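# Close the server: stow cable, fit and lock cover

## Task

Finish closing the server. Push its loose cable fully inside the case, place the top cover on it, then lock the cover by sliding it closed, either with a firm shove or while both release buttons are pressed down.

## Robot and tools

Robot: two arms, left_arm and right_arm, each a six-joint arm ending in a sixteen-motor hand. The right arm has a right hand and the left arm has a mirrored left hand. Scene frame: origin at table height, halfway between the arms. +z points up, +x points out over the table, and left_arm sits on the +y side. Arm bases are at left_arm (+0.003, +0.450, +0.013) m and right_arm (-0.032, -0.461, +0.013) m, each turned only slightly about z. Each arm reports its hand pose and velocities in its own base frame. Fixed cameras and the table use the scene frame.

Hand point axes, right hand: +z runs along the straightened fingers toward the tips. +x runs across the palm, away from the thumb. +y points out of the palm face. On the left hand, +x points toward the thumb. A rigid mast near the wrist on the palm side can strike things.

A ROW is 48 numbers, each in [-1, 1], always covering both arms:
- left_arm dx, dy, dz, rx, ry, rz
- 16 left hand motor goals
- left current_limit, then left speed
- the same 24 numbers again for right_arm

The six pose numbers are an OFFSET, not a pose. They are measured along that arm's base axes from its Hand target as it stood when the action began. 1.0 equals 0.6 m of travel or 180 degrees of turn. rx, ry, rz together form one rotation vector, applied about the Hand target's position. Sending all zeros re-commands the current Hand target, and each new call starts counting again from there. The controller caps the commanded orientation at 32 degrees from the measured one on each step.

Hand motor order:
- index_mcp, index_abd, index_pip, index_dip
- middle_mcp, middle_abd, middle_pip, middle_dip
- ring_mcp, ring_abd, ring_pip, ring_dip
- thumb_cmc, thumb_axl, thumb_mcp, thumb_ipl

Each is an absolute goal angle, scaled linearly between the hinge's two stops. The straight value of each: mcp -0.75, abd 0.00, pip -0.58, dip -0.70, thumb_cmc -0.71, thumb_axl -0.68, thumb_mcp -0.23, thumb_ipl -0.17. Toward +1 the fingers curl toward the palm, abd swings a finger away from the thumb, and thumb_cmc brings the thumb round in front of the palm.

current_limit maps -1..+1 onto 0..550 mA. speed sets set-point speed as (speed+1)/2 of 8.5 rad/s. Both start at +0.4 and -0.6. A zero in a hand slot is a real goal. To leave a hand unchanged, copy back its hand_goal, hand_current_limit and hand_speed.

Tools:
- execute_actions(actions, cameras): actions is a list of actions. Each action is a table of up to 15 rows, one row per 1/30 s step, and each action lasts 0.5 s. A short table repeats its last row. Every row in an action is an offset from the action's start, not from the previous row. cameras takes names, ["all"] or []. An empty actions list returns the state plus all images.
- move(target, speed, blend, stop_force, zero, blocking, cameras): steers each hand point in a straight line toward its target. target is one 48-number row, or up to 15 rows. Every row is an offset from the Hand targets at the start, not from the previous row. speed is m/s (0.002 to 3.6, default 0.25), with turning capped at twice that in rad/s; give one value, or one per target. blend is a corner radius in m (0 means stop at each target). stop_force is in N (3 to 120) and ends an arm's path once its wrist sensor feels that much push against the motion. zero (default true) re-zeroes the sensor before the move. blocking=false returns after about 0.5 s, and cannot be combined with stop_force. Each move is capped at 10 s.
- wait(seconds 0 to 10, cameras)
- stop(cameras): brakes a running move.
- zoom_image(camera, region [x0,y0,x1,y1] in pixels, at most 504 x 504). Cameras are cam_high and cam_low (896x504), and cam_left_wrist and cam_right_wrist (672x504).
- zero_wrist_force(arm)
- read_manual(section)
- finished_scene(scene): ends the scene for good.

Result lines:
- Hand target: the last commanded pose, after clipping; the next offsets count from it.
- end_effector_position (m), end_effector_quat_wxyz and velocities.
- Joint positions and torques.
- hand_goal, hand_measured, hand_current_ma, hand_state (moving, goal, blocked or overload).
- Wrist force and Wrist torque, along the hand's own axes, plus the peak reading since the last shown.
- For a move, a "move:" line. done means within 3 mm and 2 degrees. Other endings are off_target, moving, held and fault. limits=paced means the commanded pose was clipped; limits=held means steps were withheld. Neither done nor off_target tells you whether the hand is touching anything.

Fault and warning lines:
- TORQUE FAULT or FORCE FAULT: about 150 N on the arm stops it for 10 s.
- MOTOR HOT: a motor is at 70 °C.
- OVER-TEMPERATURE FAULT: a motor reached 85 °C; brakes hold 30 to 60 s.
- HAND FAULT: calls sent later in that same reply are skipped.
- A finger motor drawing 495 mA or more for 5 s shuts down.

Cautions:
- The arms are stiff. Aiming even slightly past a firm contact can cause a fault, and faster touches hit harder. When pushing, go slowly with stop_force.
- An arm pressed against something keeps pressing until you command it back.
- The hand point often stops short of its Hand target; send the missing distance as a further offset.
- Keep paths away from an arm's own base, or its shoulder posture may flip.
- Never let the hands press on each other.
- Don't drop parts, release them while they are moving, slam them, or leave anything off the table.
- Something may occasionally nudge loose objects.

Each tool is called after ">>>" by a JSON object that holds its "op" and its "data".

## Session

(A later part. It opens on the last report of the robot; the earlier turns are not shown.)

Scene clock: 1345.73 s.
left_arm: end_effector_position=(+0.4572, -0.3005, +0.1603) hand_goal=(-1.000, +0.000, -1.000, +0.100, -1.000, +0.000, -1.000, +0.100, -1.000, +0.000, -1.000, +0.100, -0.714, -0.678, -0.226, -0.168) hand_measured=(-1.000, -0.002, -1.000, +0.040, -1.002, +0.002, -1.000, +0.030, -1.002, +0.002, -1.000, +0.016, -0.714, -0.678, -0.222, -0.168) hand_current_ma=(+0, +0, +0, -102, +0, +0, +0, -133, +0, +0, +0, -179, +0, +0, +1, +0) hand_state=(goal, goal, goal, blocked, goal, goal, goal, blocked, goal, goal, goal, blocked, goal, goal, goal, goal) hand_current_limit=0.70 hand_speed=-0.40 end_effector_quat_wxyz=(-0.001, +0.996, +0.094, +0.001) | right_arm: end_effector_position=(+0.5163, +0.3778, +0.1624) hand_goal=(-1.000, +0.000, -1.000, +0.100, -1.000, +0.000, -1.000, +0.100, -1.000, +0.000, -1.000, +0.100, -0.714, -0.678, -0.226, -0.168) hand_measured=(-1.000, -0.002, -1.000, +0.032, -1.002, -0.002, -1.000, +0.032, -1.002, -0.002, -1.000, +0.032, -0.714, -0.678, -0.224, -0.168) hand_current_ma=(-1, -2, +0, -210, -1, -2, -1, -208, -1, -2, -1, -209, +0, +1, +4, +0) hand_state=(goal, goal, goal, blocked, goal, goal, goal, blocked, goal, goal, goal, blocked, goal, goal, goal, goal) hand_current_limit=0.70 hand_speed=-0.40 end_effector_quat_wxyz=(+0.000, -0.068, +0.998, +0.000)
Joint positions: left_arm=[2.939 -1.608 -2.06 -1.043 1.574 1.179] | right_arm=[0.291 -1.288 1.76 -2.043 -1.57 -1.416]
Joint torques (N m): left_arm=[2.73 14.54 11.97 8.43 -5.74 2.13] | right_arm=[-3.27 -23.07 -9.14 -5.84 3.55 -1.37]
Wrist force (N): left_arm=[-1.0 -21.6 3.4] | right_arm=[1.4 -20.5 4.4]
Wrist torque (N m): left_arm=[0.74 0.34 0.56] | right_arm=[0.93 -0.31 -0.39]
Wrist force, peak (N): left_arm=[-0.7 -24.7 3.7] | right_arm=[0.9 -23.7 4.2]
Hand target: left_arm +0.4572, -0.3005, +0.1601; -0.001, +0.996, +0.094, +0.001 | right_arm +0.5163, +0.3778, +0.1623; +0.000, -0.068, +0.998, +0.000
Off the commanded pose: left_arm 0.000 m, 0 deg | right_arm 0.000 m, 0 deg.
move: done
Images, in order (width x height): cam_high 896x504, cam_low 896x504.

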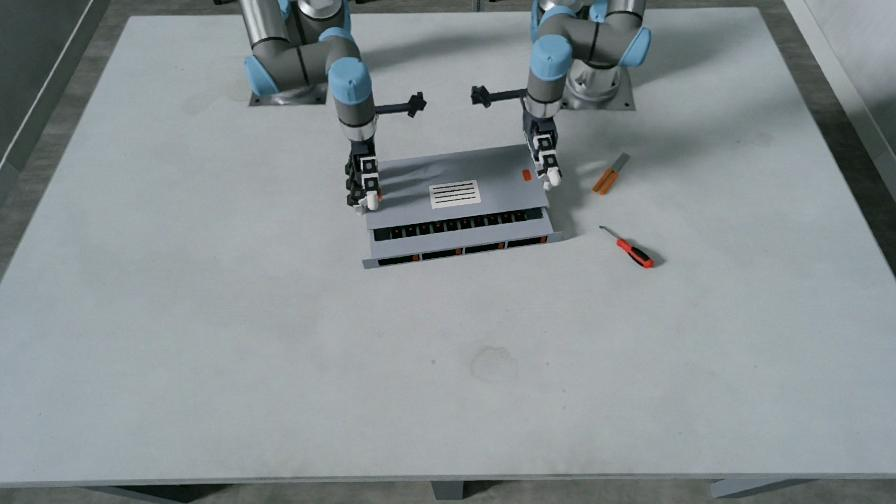

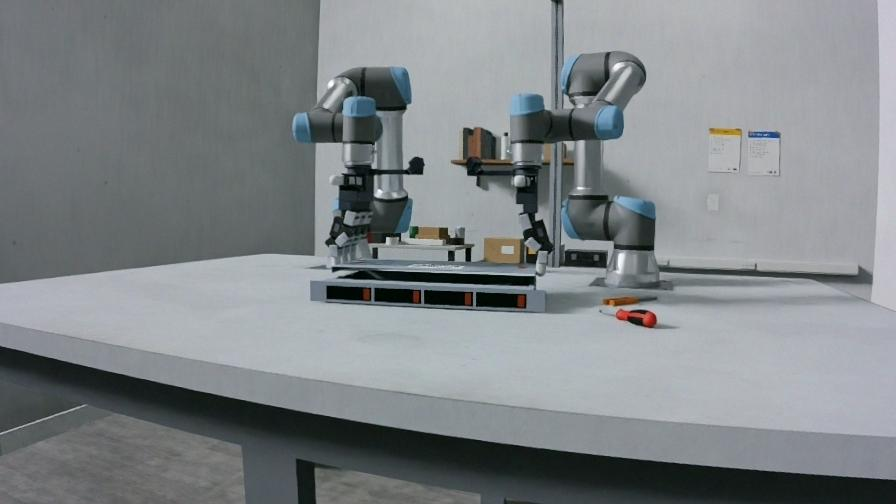

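>>> {"op": "move", "data": {"target": [0.0002,-0.0008,0,0,0,0,-1,0,-1,0.1,-1,0,-1,0.1,-1,0,-1,0.1,-0.714,-0.678,-0.226,-0.168,0.7,-0.4,-0.0001,0.0008,0,0,0,0,-1,0,-1,0.1,-1,0,-1,0.1,-1,0,-1,0.1,-0.714,-0.678,-0.226,-0.168,0.7,-0.4], "speed": 0.015}}

>>> {"op": "move", "data": {"target": [0,0,-0.05,0,0,0,-1,0,-1,0.1,-1,0,-1,0.1,-1,0,-1,0.1,-0.714,-0.678,-0.226,-0.168,0.7,-0.4,0,0,-0.05,0,0,0,-1,0,-1,0.1,-1,0,-1,0.1,-1,0,-1,0.1,-0.714,-0.678,-0.226,-0.168,0.7,-0.4], "speed": 0.012, "stop_force": 4, "cameras": ["cam_high", "cam_low"]}}

>>> {"op": "zoom_image", "data": {"camera": "cam_high", "region": [355, 215, 385, 245]}}

>>> {"op": "zoom_image", "data": {"camera": "cam_high", "region": [530, 195, 560, 225]}}

>>> {"op": "zoom_image", "data": {"camera": "cam_low", "region": [460, 230, 560, 310]}}

Scene clock: 1371.03 s.
left_arm: end_effector_position=(+0.4573, -0.3009, +0.1601) hand_goal=(-1.000, +0.000, -1.000, +0.100, -1.000, +0.000, -1.000, +0.100, -1.000, +0.000, -1.000, +0.100, -0.714, -0.678, -0.226, -0.168) hand_measured=(-1.000, -0.002, -1.000, +0.040, -1.002, +0.002, -1.000, +0.030, -1.002, +0.002, -1.000, +0.016, -0.714, -0.678, -0.222, -0.168) hand_current_ma=(+0, +0, +0, -102, +0, +0, +0, -133, +0, +0, +0, -179, +0, +0, +1, +0) hand_state=(goal, goal, goal, blocked, goal, goal, goal, blocked, goal, goal, goal, blocked, goal, goal, goal, goal) hand_current_limit=0.70 hand_speed=-0.40 end_effector_quat_wxyz=(-0.001, +0.996, +0.094, +0.001) | right_arm: end_effector_position=(+0.5162, +0.3782, +0.1622) hand_goal=(-1.000, +0.000, -1.000, +0.100, -1.000, +0.000, -1.000, +0.100, -1.000, +0.000, -1.000, +0.100, -0.714, -0.678, -0.226, -0.168) hand_measured=(-1.000, -0.002, -1.000, +0.032, -1.002, -0.002, -1.000, +0.032, -1.002, -0.002, -1.000, +0.032, -0.714, -0.678, -0.224, -0.168) hand_current_ma=(-1, -2, +0, -210, -1, -2, -1, -208, -1, -2, -1, -212, +0, +1, +4, +0) hand_state=(goal, goal, goal, blocked, goal, goal, goal, blocked, goal, goal, goal, blocked, goal, goal, goal, goal) hand_current_limit=0.70 hand_speed=-0.40 end_effector_quat_wxyz=(+0.000, -0.068, +0.998, +0.000)
Joint positions: left_arm=[2.938 -1.609 -2.06 -1.042 1.574 1.178] | right_arm=[0.291 -1.287 1.76 -2.043 -1.57 -1.415]
Joint torques (N m): left_arm=[-23.27 14.81 44.73 7.52 -5.8 -1.72] | right_arm=[29.35 -22.03 -43.87 -2.14 8.94 1.4]
Wrist force (N): left_arm=[-0.8 -27.0 3.7] | right_arm=[1.2 -25.0 4.4]
Wrist torque (N m): left_arm=[1.08 0.33 0.67] | right_arm=[1.43 -0.28 -0.48]
Wrist force, peak (N): left_arm=[-0.8 -27.0 3.7] | right_arm=[1.2 -25.3 4.2]
Hand target: left_arm +0.4573, -0.3010, +0.1601; -0.001, +0.996, +0.094, +0.001 | right_arm +0.5162, +0.3783, +0.1623; +0.000, -0.068, +0.998, +0.000
Off the commanded pose: left_arm 0.000 m, 0 deg | right_arm 0.000 m, 0 deg.
move: done

Scene clock: 1373.63 s.
left_arm: end_effector_position=(+0.4573, -0.3010, +0.1451) hand_goal=(-1.000, +0.000, -1.000, +0.100, -1.000, +0.000, -1.000, +0.100, -1.000, +0.000, -1.000, +0.100, -0.714, -0.678, -0.226, -0.168) hand_measured=(-1.000, +0.000, -1.000, +0.040, -1.002, +0.004, -1.000, +0.030, -1.002, +0.004, -1.000, +0.016, -0.714, -0.678, -0.222, -0.168) hand_current_ma=(+0, +0, +0, -102, +0, +1, +0, -133, +0, +1, +0, -179, +0, +0, +1, +0) hand_state=(goal, goal, goal, blocked, goal, goal, goal, blocked, goal, goal, goal, blocked, goal, goal, goal, goal) hand_current_limit=0.70 hand_speed=-0.40 end_effector_quat_wxyz=(-0.001, +0.996, +0.094, +0.001) | right_arm: end_effector_position=(+0.5162, +0.3783, +0.1506) hand_goal=(-1.000, +0.000, -1.000, +0.100, -1.000, +0.000, -1.000, +0.100, -1.000, +0.000, -1.000, +0.100, -0.714, -0.678, -0.226, -0.168) hand_measured=(-1.000, -0.004, -1.000, +0.032, -1.002, -0.002, -1.000, +0.032, -1.002, -0.004, -1.000, +0.030, -0.714, -0.678, -0.224, -0.168) hand_current_ma=(-1, -3, +0, -210, -1, -3, -1, -212, -2, -3, -1, -218, +0, +1, +4, +0) hand_state=(goal, goal, goal, blocked, goal, goal, goal, blocked, goal, goal, goal, blocked, goal, goal, goal, goal) hand_current_limit=0.70 hand_speed=-0.40 end_effector_quat_wxyz=(+0.000, -0.068, +0.998, +0.000)
Joint positions: left_arm=[2.938 -1.63 -2.082 -0.999 1.574 1.178] | right_arm=[0.292 -1.274 1.776 -2.072 -1.57 -1.415]
Joint torques (N m): left_arm=[-19.58 38.55 43.1 1.95 -4.88 -1.74] | right_arm=[28.45 -53.01 -40.48 -1.42 8.27 1.33]
Wrist force (N): left_arm=[-0.5 -25.8 0.8] | right_arm=[0.6 -25.1 -0.5]
Wrist torque (N m): left_arm=[1.30 -0.02 0.62] | right_arm=[1.89 -0.07 -0.54]
Wrist force, peak (N): left_arm=[-2.3 -28.1 -5.6] | right_arm=[1.4 -27.0 -3.8]
Hand target: left_arm +0.4573, -0.3010, +0.1451; -0.001, +0.996, +0.094, +0.001 (not the last commanded pose) | right_arm +0.5162, +0.3783, +0.1506; +0.000, -0.068, +0.998, +0.000 (not the last commanded pose)
Off the commanded pose: left_arm 0.015 m, 0 deg | right_arm 0.018 m, 0 deg.
move: contact (left_arm, right_arm)
Images, in order (width x height): cam_high 896x504, cam_low 896x504.

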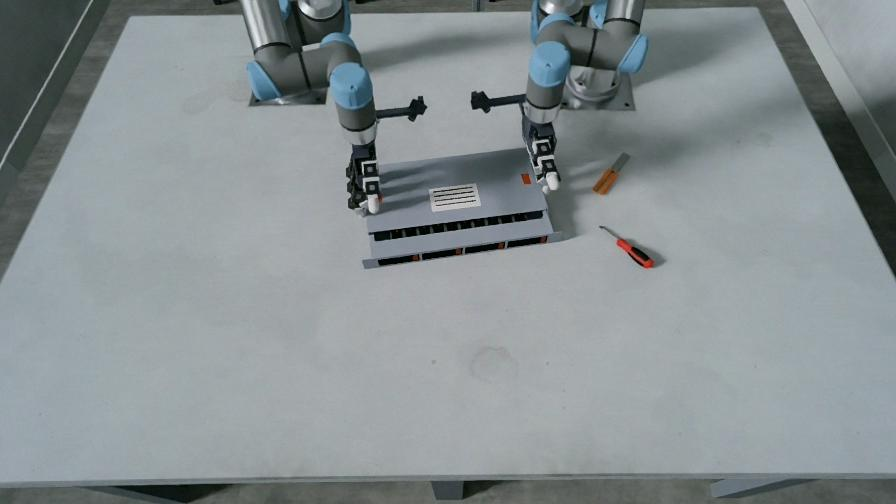

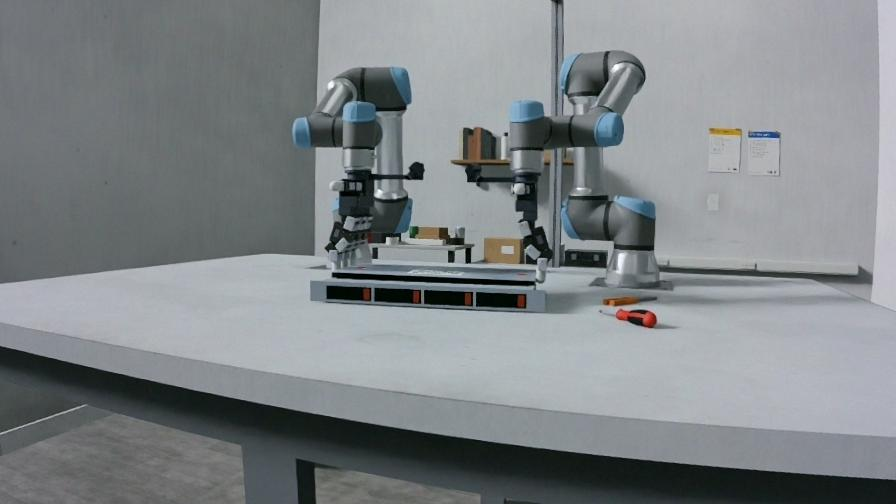

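Scaled by 16.800 from the camera's 896x504 image, which has a finer 1280x720 frame.

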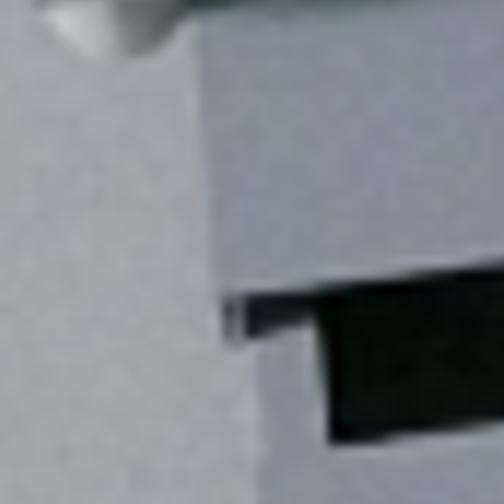

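Scaled by 16.800 from the camera's 896x504 image, which has a finer 1280x720 frame.

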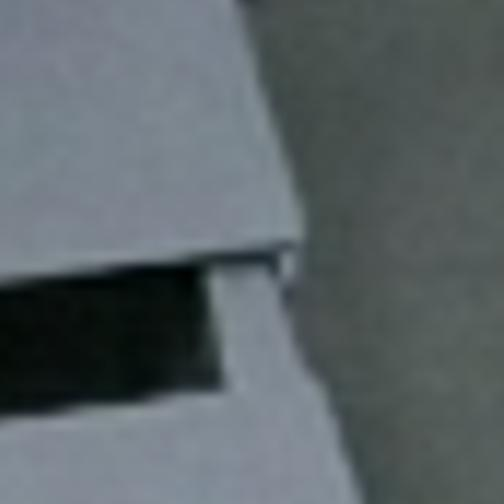

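Scaled by 5.040 from the camera's 896x504 image, which has a finer 1280x720 frame.

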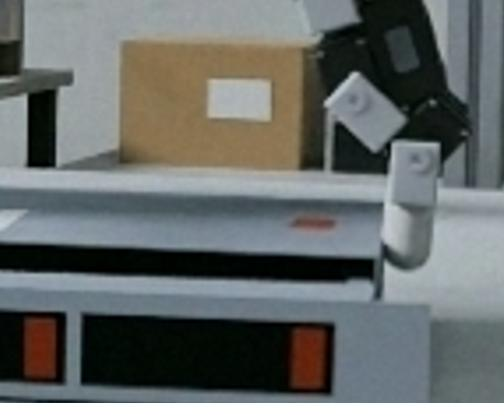

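>>> {"op": "move", "data": {"target": [[0,0,0.005,0,0,0,-1,0,-1,0.1,-1,0,-1,0.1,-1,0,-1,0.1,-0.714,-0.678,-0.226,-0.168,0.7,-0.4,0,0,0.0,0,0,0,-1,0,-1,0.1,-1,0,-1,0.1,-1,0,-1,0.1,-0.714,-0.678,-0.226,-0.168,0.7,-0.4],[-0.0041,-0.0008,0.01,0,0,0,-1,0,-1,0.1,-1,0,-1,0.1,-1,0,-1,0.1,-0.714,-0.678,-0.226,-0.168,0.7,-0.4,-0.0041,-0.0006,0.005,0,0,0,-1,0,-1,0.1,-1,0,-1,0.1,-1,0,-1,0.1,-0.714,-0.678,-0.226,-0.168,0.7,-0.4]], "speed": 0.015}}

>>> {"op": "move", "data": {"target": [0,0,-0.05,0,0,0,-1,0,-1,0.1,-1,0,-1,0.1,-1,0,-1,0.1,-0.714,-0.678,-0.226,-0.168,0.7,-0.4,0,0,-0.05,0,0,0,-1,0,-1,0.1,-1,0,-1,0.1,-1,0,-1,0.1,-0.714,-0.678,-0.226,-0.168,0.7,-0.4], "speed": 0.012, "stop_force": 4, "cameras": ["cam_high", "cam_low"]}}

>>> {"op": "zoom_image", "data": {"camera": "cam_high", "region": [355, 215, 385, 245]}}

>>> {"op": "zoom_image", "data": {"camera": "cam_high", "region": [530, 195, 560, 225]}}

>>> {"op": "zoom_image", "data": {"camera": "cam_low", "region": [460, 230, 560, 310]}}

Scene clock: 1412.00 s.
left_arm: end_effector_position=(+0.4550, -0.3015, +0.1510) hand_goal=(-1.000, +0.000, -1.000, +0.100, -1.000, +0.000, -1.000, +0.100, -1.000, +0.000, -1.000, +0.100, -0.714, -0.678, -0.226, -0.168) hand_measured=(-1.000, -0.002, -1.000, +0.040, -1.002, +0.002, -1.000, +0.030, -1.002, +0.002, -1.000, +0.016, -0.714, -0.678, -0.222, -0.168) hand_current_ma=(+0, +0, +0, -102, +0, +0, +0, -133, +0, +0, +0, -179, +0, +0, +1, +0) hand_state=(goal, goal, goal, blocked, goal, goal, goal, blocked, goal, goal, goal, blocked, goal, goal, goal, goal) hand_current_limit=0.70 hand_speed=-0.40 end_effector_quat_wxyz=(-0.001, +0.996, +0.094, +0.001) | right_arm: end_effector_position=(+0.5139, +0.3779, +0.1534) hand_goal=(-1.000, +0.000, -1.000, +0.100, -1.000, +0.000, -1.000, +0.100, -1.000, +0.000, -1.000, +0.100, -0.714, -0.678, -0.226, -0.168) hand_measured=(-1.000, -0.004, -1.000, +0.032, -1.002, -0.004, -1.000, +0.032, -1.002, -0.004, -1.000, +0.030, -0.714, -0.678, -0.224, -0.168) hand_current_ma=(-1, -4, +0, -210, -1, -4, -1, -212, -2, -4, -1, -218, +0, +1, +4, +0) hand_state=(goal, goal, goal, blocked, goal, goal, goal, blocked, goal, goal, goal, blocked, goal, goal, goal, goal) hand_current_limit=0.70 hand_speed=-0.40 end_effector_quat_wxyz=(+0.000, -0.068, +0.998, +0.000)
Joint positions: left_arm=[2.936 -1.617 -2.078 -1.015 1.574 1.176] | right_arm=[0.292 -1.282 1.779 -2.067 -1.57 -1.414]
Joint torques (N m): left_arm=[-21.28 38.88 33.17 2.09 -5.15 -1.9] | right_arm=[29.34 -57.29 -7.22 -1.42 8.34 1.41]
Wrist force (N): left_arm=[-0.4 -27.2 3.8] | right_arm=[1.3 -25.2 4.5]
Wrist torque (N m): left_arm=[1.07 0.33 0.60] | right_arm=[1.42 -0.24 -0.42]
Wrist force, peak (N): left_arm=[-0.7 -27.2 3.9] | right_arm=[0.4 -27.1 0.1]
Hand target: left_arm +0.4548, -0.3015, +0.1511; -0.001, +0.996, +0.094, +0.001 | right_arm +0.5138, +0.3779, +0.1536; +0.000, -0.068, +0.998, +0.000
Off the commanded pose: left_arm 0.000 m, 0 deg | right_arm 0.000 m, 0 deg.
move: done

Scene clock: 1413.83 s.
left_arm: end_effector_position=(+0.4548, -0.3015, +0.1450) hand_goal=(-1.000, +0.000, -1.000, +0.100, -1.000, +0.000, -1.000, +0.100, -1.000, +0.000, -1.000, +0.100, -0.714, -0.678, -0.226, -0.168) hand_measured=(-1.002, +0.000, -1.000, +0.040, -1.002, +0.004, -1.000, +0.030, -1.002, +0.004, -1.000, +0.016, -0.714, -0.678, -0.222, -0.168) hand_current_ma=(+0, +0, +0, -102, +0, +1, +0, -133, +0, +1, +0, -179, +0, +0, +1, +0) hand_state=(goal, goal, goal, blocked, goal, goal, goal, blocked, goal, goal, goal, blocked, goal, goal, goal, goal) hand_current_limit=0.70 hand_speed=-0.40 end_effector_quat_wxyz=(-0.001, +0.996, +0.094, +0.001) | right_arm: end_effector_position=(+0.5138, +0.3779, +0.1506) hand_goal=(-1.000, +0.000, -1.000, +0.100, -1.000, +0.000, -1.000, +0.100, -1.000, +0.000, -1.000, +0.100, -0.714, -0.678, -0.226, -0.168) hand_measured=(-1.000, -0.004, -1.000, +0.032, -1.002, -0.004, -1.000, +0.032, -1.002, -0.004, -1.000, +0.030, -0.714, -0.678, -0.224, -0.168) hand_current_ma=(-1, -5, +0, -210, -1, -4, -1, -212, -2, -5, -1, -218, +0, +1, +4, +0) hand_state=(goal, goal, goal, blocked, goal, goal, goal, blocked, goal, goal, goal, blocked, goal, goal, goal, goal) hand_current_limit=0.70 hand_speed=-0.40 end_effector_quat_wxyz=(+0.000, -0.068, +0.998, +0.000)
Joint positions: left_arm=[2.936 -1.626 -2.087 -0.998 1.574 1.176] | right_arm=[0.292 -1.279 1.783 -2.074 -1.57 -1.414]
Joint torques (N m): left_arm=[-20.31 37.89 42.86 1.96 -4.68 -1.76] | right_arm=[28.43 -52.73 -40.78 -1.48 8.11 1.32]
Wrist force (N): left_arm=[-1.6 -24.8 0.4] | right_arm=[0.5 -25.5 0.3]
Wrist torque (N m): left_arm=[1.32 0.01 0.39] | right_arm=[1.85 -0.15 -0.56]
Wrist force, peak (N): left_arm=[-2.3 -28.3 -4.4] | right_arm=[1.5 -26.8 -3.0]
Hand target: left_arm +0.4548, -0.3015, +0.1450; -0.001, +0.996, +0.094, +0.001 (not the last commanded pose) | right_arm +0.5138, +0.3779, +0.1506; +0.000, -0.068, +0.998, +0.000 (not the last commanded pose)
Off the commanded pose: left_arm 0.024 m, 0 deg | right_arm 0.027 m, 0 deg.
move: contact (left_arm, right_arm)
Images, in order (width x height): cam_high 896x504, cam_low 896x504.

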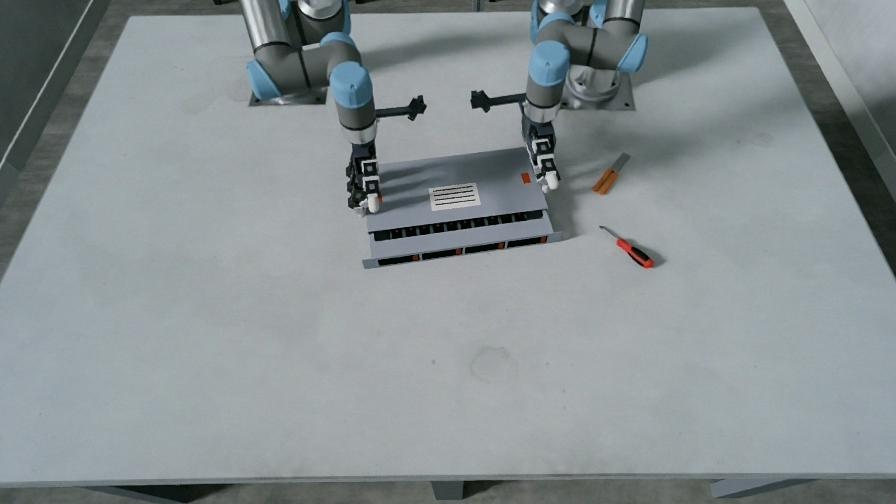

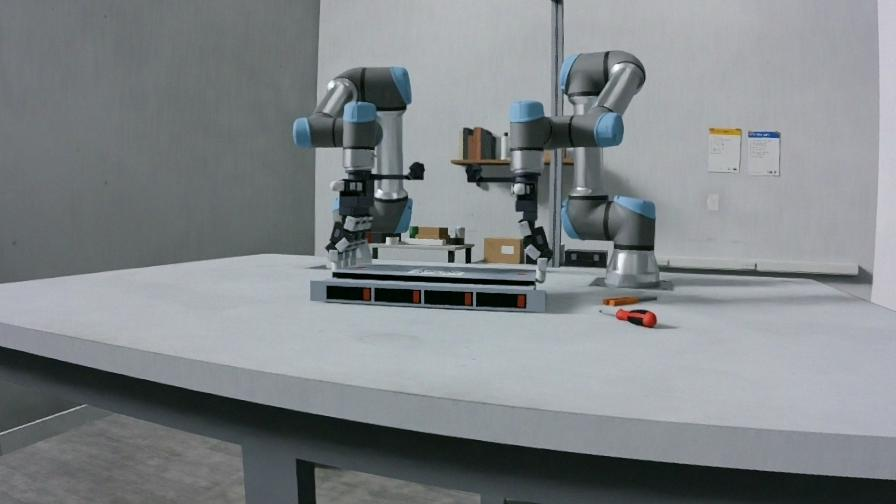

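Scaled by 16.800 from the camera's 896x504 image, which has a finer 1280x720 frame.

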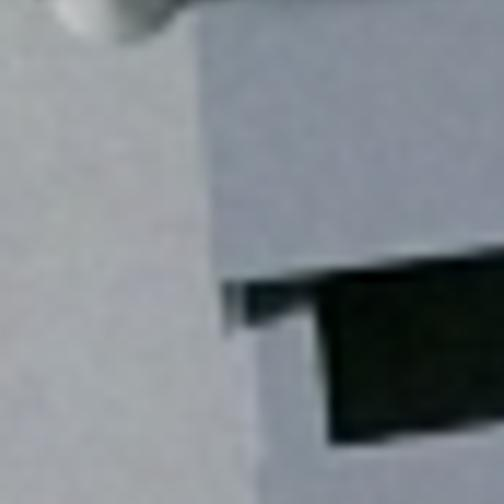

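Scaled by 16.800 from the camera's 896x504 image, which has a finer 1280x720 frame.

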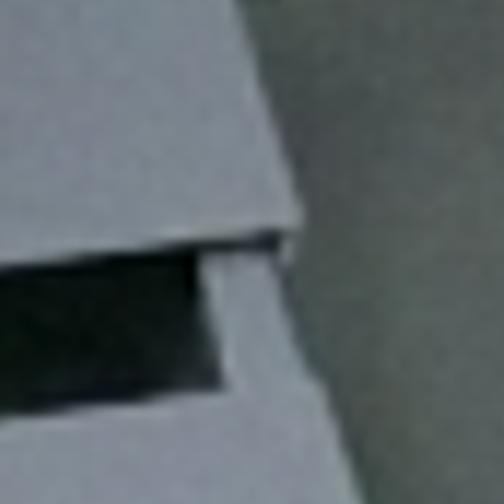

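Scaled by 5.040 from the camera's 896x504 image, which has a finer 1280x720 frame.

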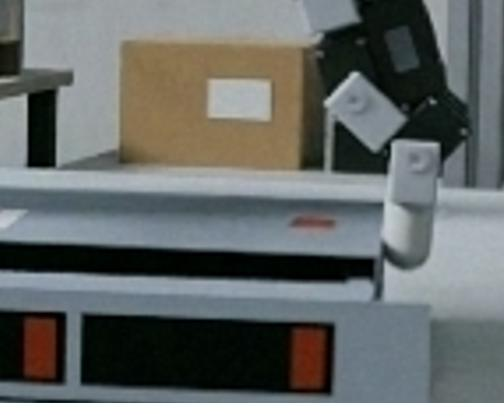

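>>> {"op": "move", "data": {"target": [[0,0,0.011,0,0,0,-1,0,-1,0.1,-1,0,-1,0.1,-1,0,-1,0.1,-0.714,-0.678,-0.226,-0.168,0.7,-0.4,0,0,0.005,0,0,0,-1,0,-1,0.1,-1,0,-1,0.1,-1,0,-1,0.1,-0.714,-0.678,-0.226,-0.168,0.7,-0.4],[0.0003,-0.0016,0.011,0,0,0,-1,0,-1,0.1,-1,0,-1,0.1,-1,0,-1,0.1,-0.714,-0.678,-0.226,-0.168,0.7,-0.4,0.0002,-0.0016,0.005,0,0,0,-1,0,-1,0.1,-1,0,-1,0.1,-1,0,-1,0.1,-0.714,-0.678,-0.226,-0.168,0.7,-0.4]], "speed": 0.015}}

>>> {"op": "move", "data": {"target": [0,0,-0.05,0,0,0,-1,0,-1,0.1,-1,0,-1,0.1,-1,0,-1,0.1,-0.714,-0.678,-0.226,-0.168,0.7,-0.4,0,0,-0.05,0,0,0,-1,0,-1,0.1,-1,0,-1,0.1,-1,0,-1,0.1,-0.714,-0.678,-0.226,-0.168,0.7,-0.4], "speed": 0.012, "stop_force": 4, "cameras": ["cam_high", "cam_low"]}}

>>> {"op": "zoom_image", "data": {"camera": "cam_high", "region": [355, 215, 385, 245]}}

>>> {"op": "zoom_image", "data": {"camera": "cam_high", "region": [530, 195, 560, 225]}}

Scene clock: 1472.13 s.
left_arm: end_effector_position=(+0.4550, -0.3022, +0.1517) hand_goal=(-1.000, +0.000, -1.000, +0.100, -1.000, +0.000, -1.000, +0.100, -1.000, +0.000, -1.000, +0.100, -0.714, -0.678, -0.226, -0.168) hand_measured=(-1.002, -0.002, -1.000, +0.040, -1.002, +0.002, -1.000, +0.030, -1.002, +0.002, -1.000, +0.016, -0.714, -0.678, -0.222, -0.168) hand_current_ma=(+0, +0, +0, -102, +0, +0, +0, -133, +0, +0, +0, -179, +0, +0, +1, +0) hand_state=(goal, goal, goal, blocked, goal, goal, goal, blocked, goal, goal, goal, blocked, goal, goal, goal, goal) hand_current_limit=0.70 hand_speed=-0.40 end_effector_quat_wxyz=(-0.001, +0.996, +0.094, +0.001) end_effector_velocity=(+0.000, -0.002, +0.001) end_effector_angular_velocity=(+0.000, +0.001, -0.001) | right_arm: end_effector_position=(+0.5139, +0.3774, +0.1537) hand_goal=(-1.000, +0.000, -1.000, +0.100, -1.000, +0.000, -1.000, +0.100, -1.000, +0.000, -1.000, +0.100, -0.714, -0.678, -0.226, -0.168) hand_measured=(-1.000, -0.004, -1.000, +0.032, -1.002, -0.004, -1.000, +0.032, -1.002, -0.004, -1.000, +0.030, -0.714, -0.678, -0.224, -0.168) hand_current_ma=(-1, -5, +0, -210, -1, -4, -1, -214, -2, -5, -1, -220, +0, +1, +4, +0) hand_state=(goal, goal, goal, blocked, goal, goal, goal, blocked, goal, goal, goal, blocked, goal, goal, goal, goal) hand_current_limit=0.70 hand_speed=-0.40 end_effector_quat_wxyz=(+0.000, -0.068, +0.998, +0.000) end_effector_velocity=(+0.000, -0.003, +0.000) end_effector_angular_velocity=(+0.000, +0.001, -0.002)
Joint positions: left_arm=[2.934 -1.617 -2.077 -1.017 1.574 1.174] | right_arm=[0.291 -1.283 1.779 -2.067 -1.57 -1.416]
Joint velocities: left_arm=[-0.005 -0.003 0.005 -0.003 0 -0.004] | right_arm=[-0.005 -0.003 0.004 0 0 -0.003]
Joint torques (N m): left_arm=[-23.64 12.69 43.82 1.95 -5.08 -1.7] | right_arm=[-3.94 -54.75 -10.24 -1.84 8.19 -1.28]
Wrist force (N): left_arm=[-0.3 -28.8 4.0] | right_arm=[1.7 -26.5 4.9]
Wrist torque (N m): left_arm=[1.12 0.35 0.61] | right_arm=[1.51 -0.29 -0.43]
Wrist force, peak (N): left_arm=[-0.4 -29.2 3.7] | right_arm=[1.5 -27.2 4.7]
Hand target: left_arm +0.4550, -0.3024, +0.1516; -0.001, +0.996, +0.094, +0.001 | right_arm +0.5139, +0.3770, +0.1536; +0.000, -0.068, +0.998, +0.000
Off the commanded pose: left_arm 0.000 m, 0 deg | right_arm 0.000 m, 0 deg.
move: done

Scene clock: 1474.63 s.
left_arm: end_effector_position=(+0.4550, -0.3024, +0.1478) hand_goal=(-1.000, +0.000, -1.000, +0.100, -1.000, +0.000, -1.000, +0.100, -1.000, +0.000, -1.000, +0.100, -0.714, -0.678, -0.226, -0.168) hand_measured=(-1.002, -0.002, -1.000, +0.040, -1.002, +0.002, -1.000, +0.030, -1.002, +0.002, -1.000, +0.016, -0.714, -0.678, -0.222, -0.168) hand_current_ma=(+0, -1, +0, -102, +0, +0, +0, -133, +0, +0, +0, -179, +0, +0, +1, +0) hand_state=(goal, goal, goal, blocked, goal, goal, goal, blocked, goal, goal, goal, blocked, goal, goal, goal, goal) hand_current_limit=0.70 hand_speed=-0.40 end_effector_quat_wxyz=(-0.001, +0.996, +0.094, +0.001) | right_arm: end_effector_position=(+0.5139, +0.3770, +0.1403) hand_goal=(-1.000, +0.000, -1.000, +0.100, -1.000, +0.000, -1.000, +0.100, -1.000, +0.000, -1.000, +0.100, -0.714, -0.678, -0.226, -0.168) hand_measured=(-1.002, -0.004, -1.000, +0.032, -1.002, -0.004, -1.000, +0.032, -1.002, -0.004, -1.000, +0.028, -0.714, -0.678, -0.224, -0.168) hand_current_ma=(-1, -5, +0, -210, -1, -5, -1, -214, -2, -5, -1, -226, +0, +1, +4, +0) hand_state=(goal, goal, goal, blocked, goal, goal, goal, blocked, goal, goal, goal, blocked, goal, goal, goal, goal) hand_current_limit=0.70 hand_speed=-0.40 end_effector_quat_wxyz=(+0.000, -0.068, +0.998, +0.000)
Joint positions: left_arm=[2.934 -1.623 -2.082 -1.006 1.574 1.174] | right_arm=[0.291 -1.268 1.798 -2.1 -1.57 -1.416]
Joint torques (N m): left_arm=[-18 36.31 40.97 1.44 -4.83 -1.51] | right_arm=[-3.21 -48.89 -36.87 -0.79 7 -1.74]
Wrist force (N): left_arm=[-0.7 -23.5 -1.1] | right_arm=[0.4 -26.6 -5.5]
Wrist torque (N m): left_arm=[1.40 0.26 0.40] | right_arm=[2.48 -0.27 -0.57]
Wrist force, peak (N): left_arm=[-1.6 -28.5 -3.3] | right_arm=[0.4 -26.9 -10.7]
Hand target: left_arm +0.4550, -0.3024, +0.1478; -0.001, +0.996, +0.094, +0.001 (not the last commanded pose) | right_arm +0.5139, +0.3770, +0.1403; +0.000, -0.068, +0.998, +0.000 (not the last commanded pose)
Off the commanded pose: left_arm 0.026 m, 0 deg | right_arm 0.017 m, 0 deg.
move: contact (left_arm, right_arm)
Images, in order (width x height): cam_high 896x504, cam_low 896x504.

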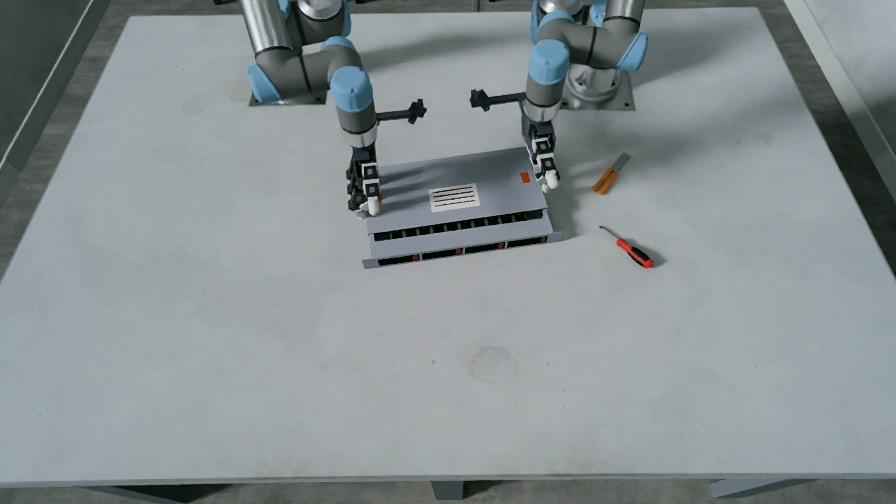

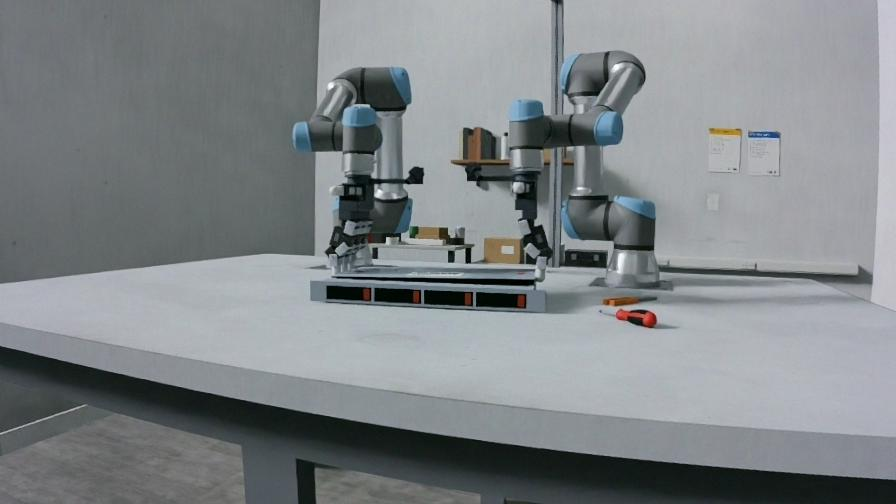

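Scaled by 16.800 from the camera's 896x504 image, which has a finer 1280x720 frame.

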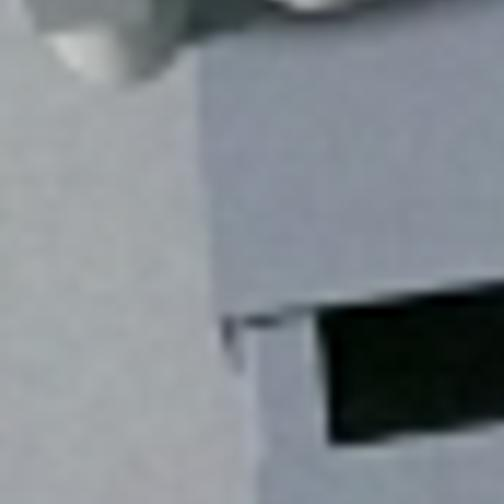

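Scaled by 16.800 from the camera's 896x504 image, which has a finer 1280x720 frame.

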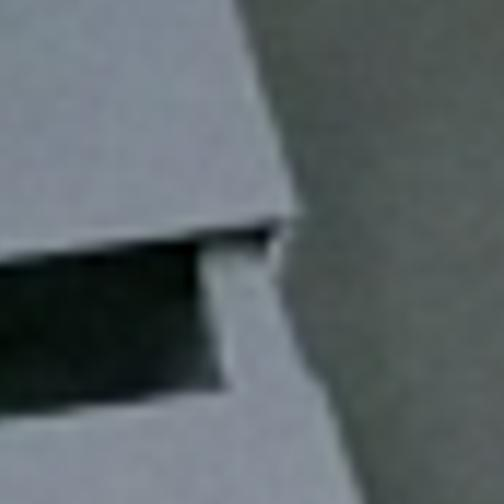

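>>> {"op": "move", "data": {"target": [[-0.0002,0.001,0.002,0,0,0,-1,0,-1,0.1,-1,0,-1,0.1,-1,0,-1,0.1,-0.714,-0.678,-0.226,-0.168,0.7,-0.4,-0.00015,0.001,0.001,0,0,0,-1,0,-1,0.1,-1,0,-1,0.1,-1,0,-1,0.1,-0.714,-0.678,-0.226,-0.168,0.7,-0.4]], "speed": 0.01}}

>>> {"op": "move", "data": {"target": [0,0,-0.03,0,0,0,-1,0,-1,0.1,-1,0,-1,0.1,-1,0,-1,0.1,-0.714,-0.678,-0.226,-0.168,0.7,-0.4,0,0,0,0,0,0,-1,0,-1,0.1,-1,0,-1,0.1,-1,0,-1,0.1,-0.714,-0.678,-0.226,-0.168,0.7,-0.4], "speed": 0.01, "stop_force": 5}}

Scene clock: 1484.90 s.
left_arm: end_effector_position=(+0.4549, -0.3019, +0.1489) hand_goal=(-1.000, +0.000, -1.000, +0.100, -1.000, +0.000, -1.000, +0.100, -1.000, +0.000, -1.000, +0.100, -0.714, -0.678, -0.226, -0.168) hand_measured=(-1.002, +0.000, -1.000, +0.040, -1.002, +0.004, -1.000, +0.030, -1.000, +0.004, -1.000, +0.016, -0.714, -0.678, -0.222, -0.168) hand_current_ma=(+0, +0, +0, -102, +0, +2, +0, -133, +0, +1, +0, -179, +0, +0, +1, +0) hand_state=(goal, goal, goal, blocked, goal, goal, goal, blocked, goal, goal, goal, blocked, goal, goal, goal, goal) hand_current_limit=0.70 hand_speed=-0.40 end_effector_quat_wxyz=(-0.001, +0.996, +0.094, +0.001) | right_arm: end_effector_position=(+0.5138, +0.3775, +0.1408) hand_goal=(-1.000, +0.000, -1.000, +0.100, -1.000, +0.000, -1.000, +0.100, -1.000, +0.000, -1.000, +0.100, -0.714, -0.678, -0.226, -0.168) hand_measured=(-1.002, -0.006, -1.000, +0.032, -1.002, -0.006, -1.000, +0.028, -1.002, -0.006, -1.000, +0.026, -0.714, -0.678, -0.224, -0.168) hand_current_ma=(-1, -9, +0, -210, -1, -9, -1, -227, -2, -9, -1, -240, +0, +1, +4, +0) hand_state=(goal, goal, goal, blocked, goal, goal, goal, blocked, goal, goal, goal, blocked, goal, goal, goal, goal) hand_current_limit=0.70 hand_speed=-0.40 end_effector_quat_wxyz=(+0.000, -0.068, +0.998, +0.000)
Joint positions: left_arm=[2.935 -1.621 -2.081 -1.009 1.574 1.175] | right_arm=[0.291 -1.268 1.796 -2.099 -1.57 -1.415]
Joint torques (N m): left_arm=[6.83 39.26 43.12 1.26 -4.89 2.19] | right_arm=[31.3 -53.67 -42.95 -1.22 7.09 1.35]
Wrist force (N): left_arm=[-2.4 -17.4 3.6] | right_arm=[-0.1 -28.8 4.6]
Wrist torque (N m): left_arm=[0.51 0.28 0.07] | right_arm=[1.68 -0.56 -0.62]
Wrist force, peak (N): left_arm=[-1.0 -23.8 -1.2] | right_arm=[-0.1 -28.8 4.6]
Hand target: left_arm +0.4549, -0.3018, +0.1490; -0.001, +0.996, +0.094, +0.001 | right_arm +0.5138, +0.3776, +0.1409; +0.000, -0.068, +0.998, +0.000
Off the commanded pose: left_arm 0.000 m, 0 deg | right_arm 0.000 m, 0 deg.
move: done

Scene clock: 1486.40 s.
left_arm: end_effector_position=(+0.4550, -0.3018, +0.1472) hand_goal=(-1.000, +0.000, -1.000, +0.100, -1.000, +0.000, -1.000, +0.100, -1.000, +0.000, -1.000, +0.100, -0.714, -0.678, -0.226, -0.168) hand_measured=(-1.002, +0.006, -1.000, +0.040, -1.002, +0.010, -1.000, +0.030, -1.000, +0.008, -1.000, +0.016, -0.714, -0.678, -0.222, -0.168) hand_current_ma=(+0, +2, +0, -102, +0, +4, +0, -133, +0, +4, +0, -179, +0, +0, +1, +0) hand_state=(goal, goal, goal, blocked, goal, goal, goal, blocked, goal, goal, goal, blocked, goal, goal, goal, goal) hand_current_limit=0.70 hand_speed=-0.40 end_effector_quat_wxyz=(-0.001, +0.996, +0.094, +0.001) | right_arm: end_effector_position=(+0.5138, +0.3776, +0.1409) hand_goal=(-1.000, +0.000, -1.000, +0.100, -1.000, +0.000, -1.000, +0.100, -1.000, +0.000, -1.000, +0.100, -0.714, -0.678, -0.226, -0.168) hand_measured=(-1.002, -0.006, -1.000, +0.032, -1.002, -0.006, -1.000, +0.028, -1.002, -0.006, -1.000, +0.024, -0.714, -0.678, -0.224, -0.168) hand_current_ma=(-2, -8, -1, -210, -1, -8, -1, -230, -2, -8, -1, -245, +0, +1, +4, +0) hand_state=(goal, goal, goal, blocked, goal, goal, goal, blocked, goal, goal, goal, blocked, goal, goal, goal, goal) hand_current_limit=0.70 hand_speed=-0.40 end_effector_quat_wxyz=(+0.000, -0.068, +0.998, +0.000)
Joint positions: left_arm=[2.935 -1.623 -2.084 -1.004 1.574 1.175] | right_arm=[0.292 -1.268 1.796 -2.098 -1.57 -1.415]
Joint torques (N m): left_arm=[3.86 35.92 40.28 1.24 -4.69 1.92] | right_arm=[29.86 -43.45 -29.31 -1.53 7.16 1.35]
Wrist force (N): left_arm=[-1.8 -19.8 -1.1] | right_arm=[1.0 -28.8 3.5]
Wrist torque (N m): left_arm=[1.13 0.27 0.21] | right_arm=[1.80 -0.56 -0.48]
Wrist force, peak (N): left_arm=[-3.0 -21.0 -5.7] | right_arm=[-0.2 -29.5 5.3]
Hand target: left_arm +0.4550, -0.3019, +0.1472; -0.001, +0.996, +0.094, +0.001 (not the last commanded pose) | right_arm +0.5138, +0.3776, +0.1409; +0.000, -0.068, +0.998, +0.000
Off the commanded pose: left_arm 0.016 m, 0 deg | right_arm 0.000 m, 0 deg.
move: contact (left_arm)

>>> {"op": "move", "data": {"target": [[0,0,0.007,0,0,0,-1,0,-1,0.1,-1,0,-1,0.1,-1,0,-1,0.1,-0.714,-0.678,-0.226,-0.168,0.7,-0.4,0,0,0.022,0,0,0,-1,0,-1,0.1,-1,0,-1,0.1,-1,0,-1,0.1,-0.714,-0.678,-0.226,-0.168,0.7,-0.4],[-0.0005,-0.0001,0.007,0,0,0.0022,-1,0,-1,0.1,-1,0,-1,0.1,-1,0,-1,0.1,-0.714,-0.678,-0.226,-0.168,0.7,-0.4,0.0021,0.0003,0.022,0,0,0.0022,-1,0,-1,0.1,-1,0,-1,0.1,-1,0,-1,0.1,-0.714,-0.678,-0.226,-0.168,0.7,-0.4]], "speed": 0.015}}

>>> {"op": "move", "data": {"target": [0,0,-0.05,0,0,0,-1,0,-1,0.1,-1,0,-1,0.1,-1,0,-1,0.1,-0.714,-0.678,-0.226,-0.168,0.7,-0.4,0,0,-0.05,0,0,0,-1,0,-1,0.1,-1,0,-1,0.1,-1,0,-1,0.1,-0.714,-0.678,-0.226,-0.168,0.7,-0.4], "speed": 0.012, "stop_force": 4, "cameras": ["cam_high", "cam_low"]}}

>>> {"op": "zoom_image", "data": {"camera": "cam_high", "region": [355, 215, 385, 245]}}

>>> {"op": "zoom_image", "data": {"camera": "cam_high", "region": [530, 195, 560, 225]}}

Scene clock: 1516.87 s.
left_arm: end_effector_position=(+0.4547, -0.3019, +0.1515) hand_goal=(-1.000, +0.000, -1.000, +0.100, -1.000, +0.000, -1.000, +0.100, -1.000, +0.000, -1.000, +0.100, -0.714, -0.678, -0.226, -0.168) hand_measured=(-1.002, -0.002, -1.000, +0.038, -1.002, +0.002, -1.000, +0.030, -1.000, +0.002, -1.000, +0.016, -0.714, -0.678, -0.222, -0.168) hand_current_ma=(+0, +0, +0, -108, +0, +1, +0, -133, +0, +0, +0, -179, +0, +0, +1, +0) hand_state=(goal, goal, goal, blocked, goal, goal, goal, blocked, goal, goal, goal, blocked, goal, goal, goal, goal) hand_current_limit=0.70 hand_speed=-0.40 end_effector_quat_wxyz=(-0.001, +0.995, +0.098, +0.001) | right_arm: end_effector_position=(+0.5150, +0.3778, +0.1541) hand_goal=(-1.000, +0.000, -1.000, +0.100, -1.000, +0.000, -1.000, +0.100, -1.000, +0.000, -1.000, +0.100, -0.714, -0.678, -0.226, -0.168) hand_measured=(-1.002, -0.004, -1.000, +0.032, -1.002, -0.004, -1.000, +0.026, -1.002, -0.004, -1.000, +0.024, -0.714, -0.678, -0.224, -0.168) hand_current_ma=(-1, -5, -1, -210, -1, -4, -1, -231, -1, -4, -1, -245, +0, +1, +4, +0) hand_state=(goal, goal, goal, blocked, goal, goal, goal, blocked, goal, goal, goal, blocked, goal, goal, goal, goal) hand_current_limit=0.70 hand_speed=-0.40 end_effector_quat_wxyz=(+0.000, -0.071, +0.997, +0.000)
Joint positions: left_arm=[2.934 -1.616 -2.079 -1.016 1.574 1.168] | right_arm=[0.291 -1.28 1.774 -2.064 -1.57 -1.422]
Joint torques (N m): left_arm=[-22.02 38.82 13.69 2.05 -4.82 -1.85] | right_arm=[-4.94 -22.8 -44.84 -1.69 7.95 -2.03]
Wrist force (N): left_arm=[-0.5 -25.9 3.9] | right_arm=[1.6 -24.5 4.7]
Wrist torque (N m): left_arm=[1.02 0.40 0.33] | right_arm=[1.29 -0.17 -0.22]
Wrist force, peak (N): left_arm=[-0.7 -27.6 3.7] | right_arm=[1.0 -29.2 3.8]
Hand target: left_arm +0.4547, -0.3019, +0.1514; -0.001, +0.995, +0.098, +0.001 | right_arm +0.5151, +0.3777, +0.1541; +0.000, -0.071, +0.997, +0.000
Off the commanded pose: left_arm 0.000 m, 0 deg | right_arm 0.000 m, 0 deg.
move: done

Scene clock: 1519.30 s.
left_arm: end_effector_position=(+0.4546, -0.3019, +0.1449) hand_goal=(-1.000, +0.000, -1.000, +0.100, -1.000, +0.000, -1.000, +0.100, -1.000, +0.000, -1.000, +0.100, -0.714, -0.678, -0.226, -0.168) hand_measured=(-1.002, +0.002, -1.000, +0.038, -1.002, +0.006, -1.000, +0.030, -1.000, +0.006, -1.000, +0.020, -0.714, -0.678, -0.222, -0.168) hand_current_ma=(+0, +0, +0, -111, +0, +2, +0, -133, +0, +2, +0, -163, +0, +0, +1, +0) hand_state=(goal, goal, goal, blocked, goal, goal, goal, blocked, goal, goal, goal, blocked, goal, goal, goal, goal) hand_current_limit=0.70 hand_speed=-0.40 end_effector_quat_wxyz=(-0.001, +0.995, +0.098, +0.001) | right_arm: end_effector_position=(+0.5151, +0.3777, +0.1413) hand_goal=(-1.000, +0.000, -1.000, +0.100, -1.000, +0.000, -1.000, +0.100, -1.000, +0.000, -1.000, +0.100, -0.714, -0.678, -0.226, -0.168) hand_measured=(-1.002, -0.002, -1.000, +0.032, -1.002, -0.002, -1.000, +0.026, -1.002, -0.002, -1.000, +0.024, -0.714, -0.678, -0.224, -0.168) hand_current_ma=(-1, -2, -1, -210, -1, -1, -1, -231, -1, -1, -1, -245, +0, +1, +4, +0) hand_state=(goal, goal, goal, blocked, goal, goal, goal, blocked, goal, goal, goal, blocked, goal, goal, goal, goal) hand_current_limit=0.70 hand_speed=-0.40 end_effector_quat_wxyz=(+0.000, -0.071, +0.997, +0.000)
Joint positions: left_arm=[2.934 -1.625 -2.089 -0.997 1.574 1.167] | right_arm=[0.291 -1.265 1.791 -2.096 -1.57 -1.423]
Joint torques (N m): left_arm=[-15.13 34.95 39.64 1.63 -4.48 -1.65] | right_arm=[-2.85 -52.1 -40.24 -1.42 6.59 -1.75]
Wrist force (N): left_arm=[-1.9 -24.4 -4.4] | right_arm=[1.2 -25.2 -1.6]
Wrist torque (N m): left_arm=[1.80 0.01 0.21] | right_arm=[1.99 0.05 -0.32]
Wrist force, peak (N): left_arm=[-0.6 -26.3 3.7] | right_arm=[1.8 -26.3 4.1]
Hand target: left_arm +0.4546, -0.3019, +0.1449; -0.001, +0.995, +0.098, +0.001 (not the last commanded pose) | right_arm +0.5151, +0.3777, +0.1413; +0.000, -0.071, +0.997, +0.000 (not the last commanded pose)
Off the commanded pose: left_arm 0.023 m, 0 deg | right_arm 0.017 m, 0 deg.
move: contact (left_arm, right_arm)
Images, in order (width x height): cam_high 896x504, cam_low 896x504.

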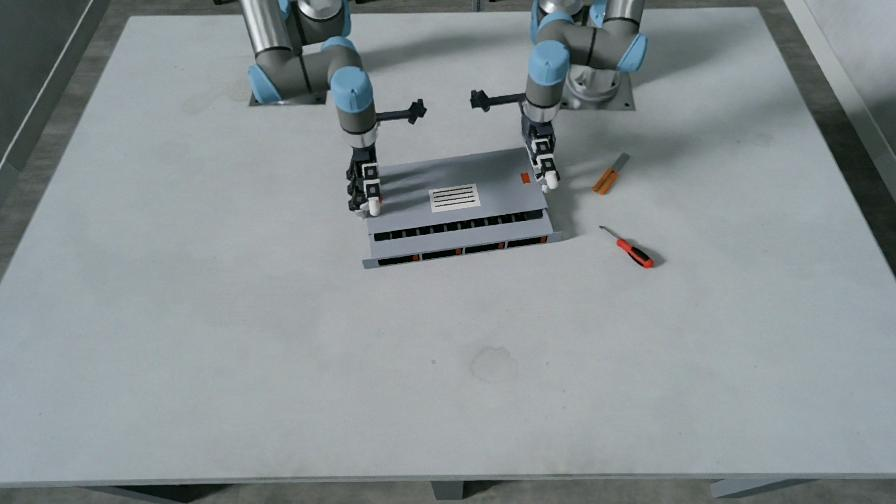

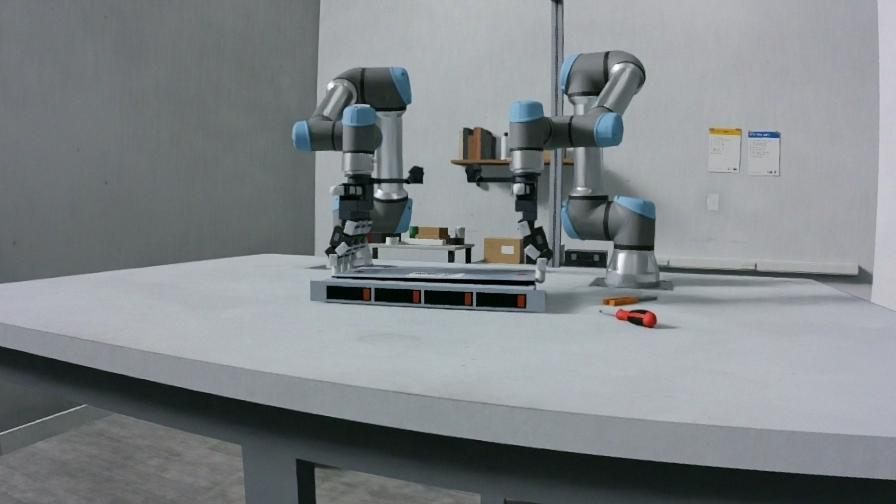

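Scaled by 16.800 from the camera's 896x504 image, which has a finer 1280x720 frame.

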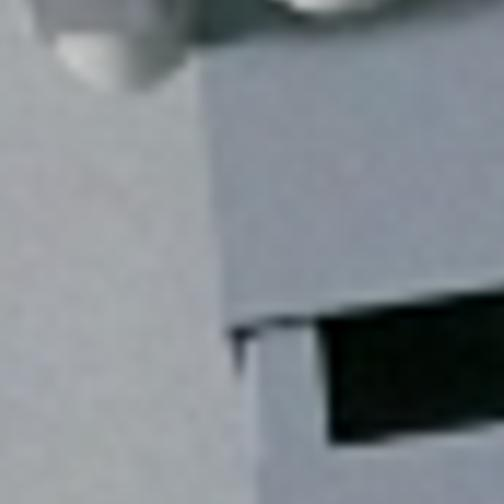

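Scaled by 16.800 from the camera's 896x504 image, which has a finer 1280x720 frame.

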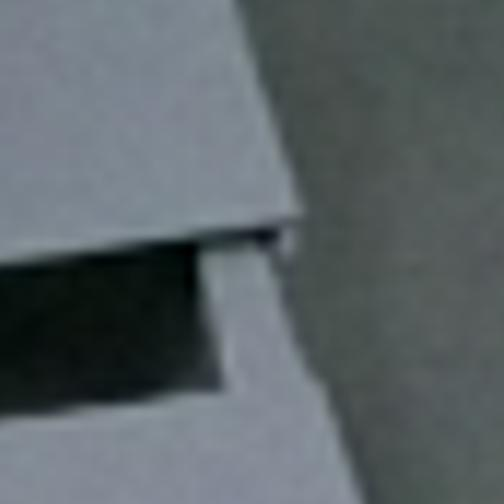

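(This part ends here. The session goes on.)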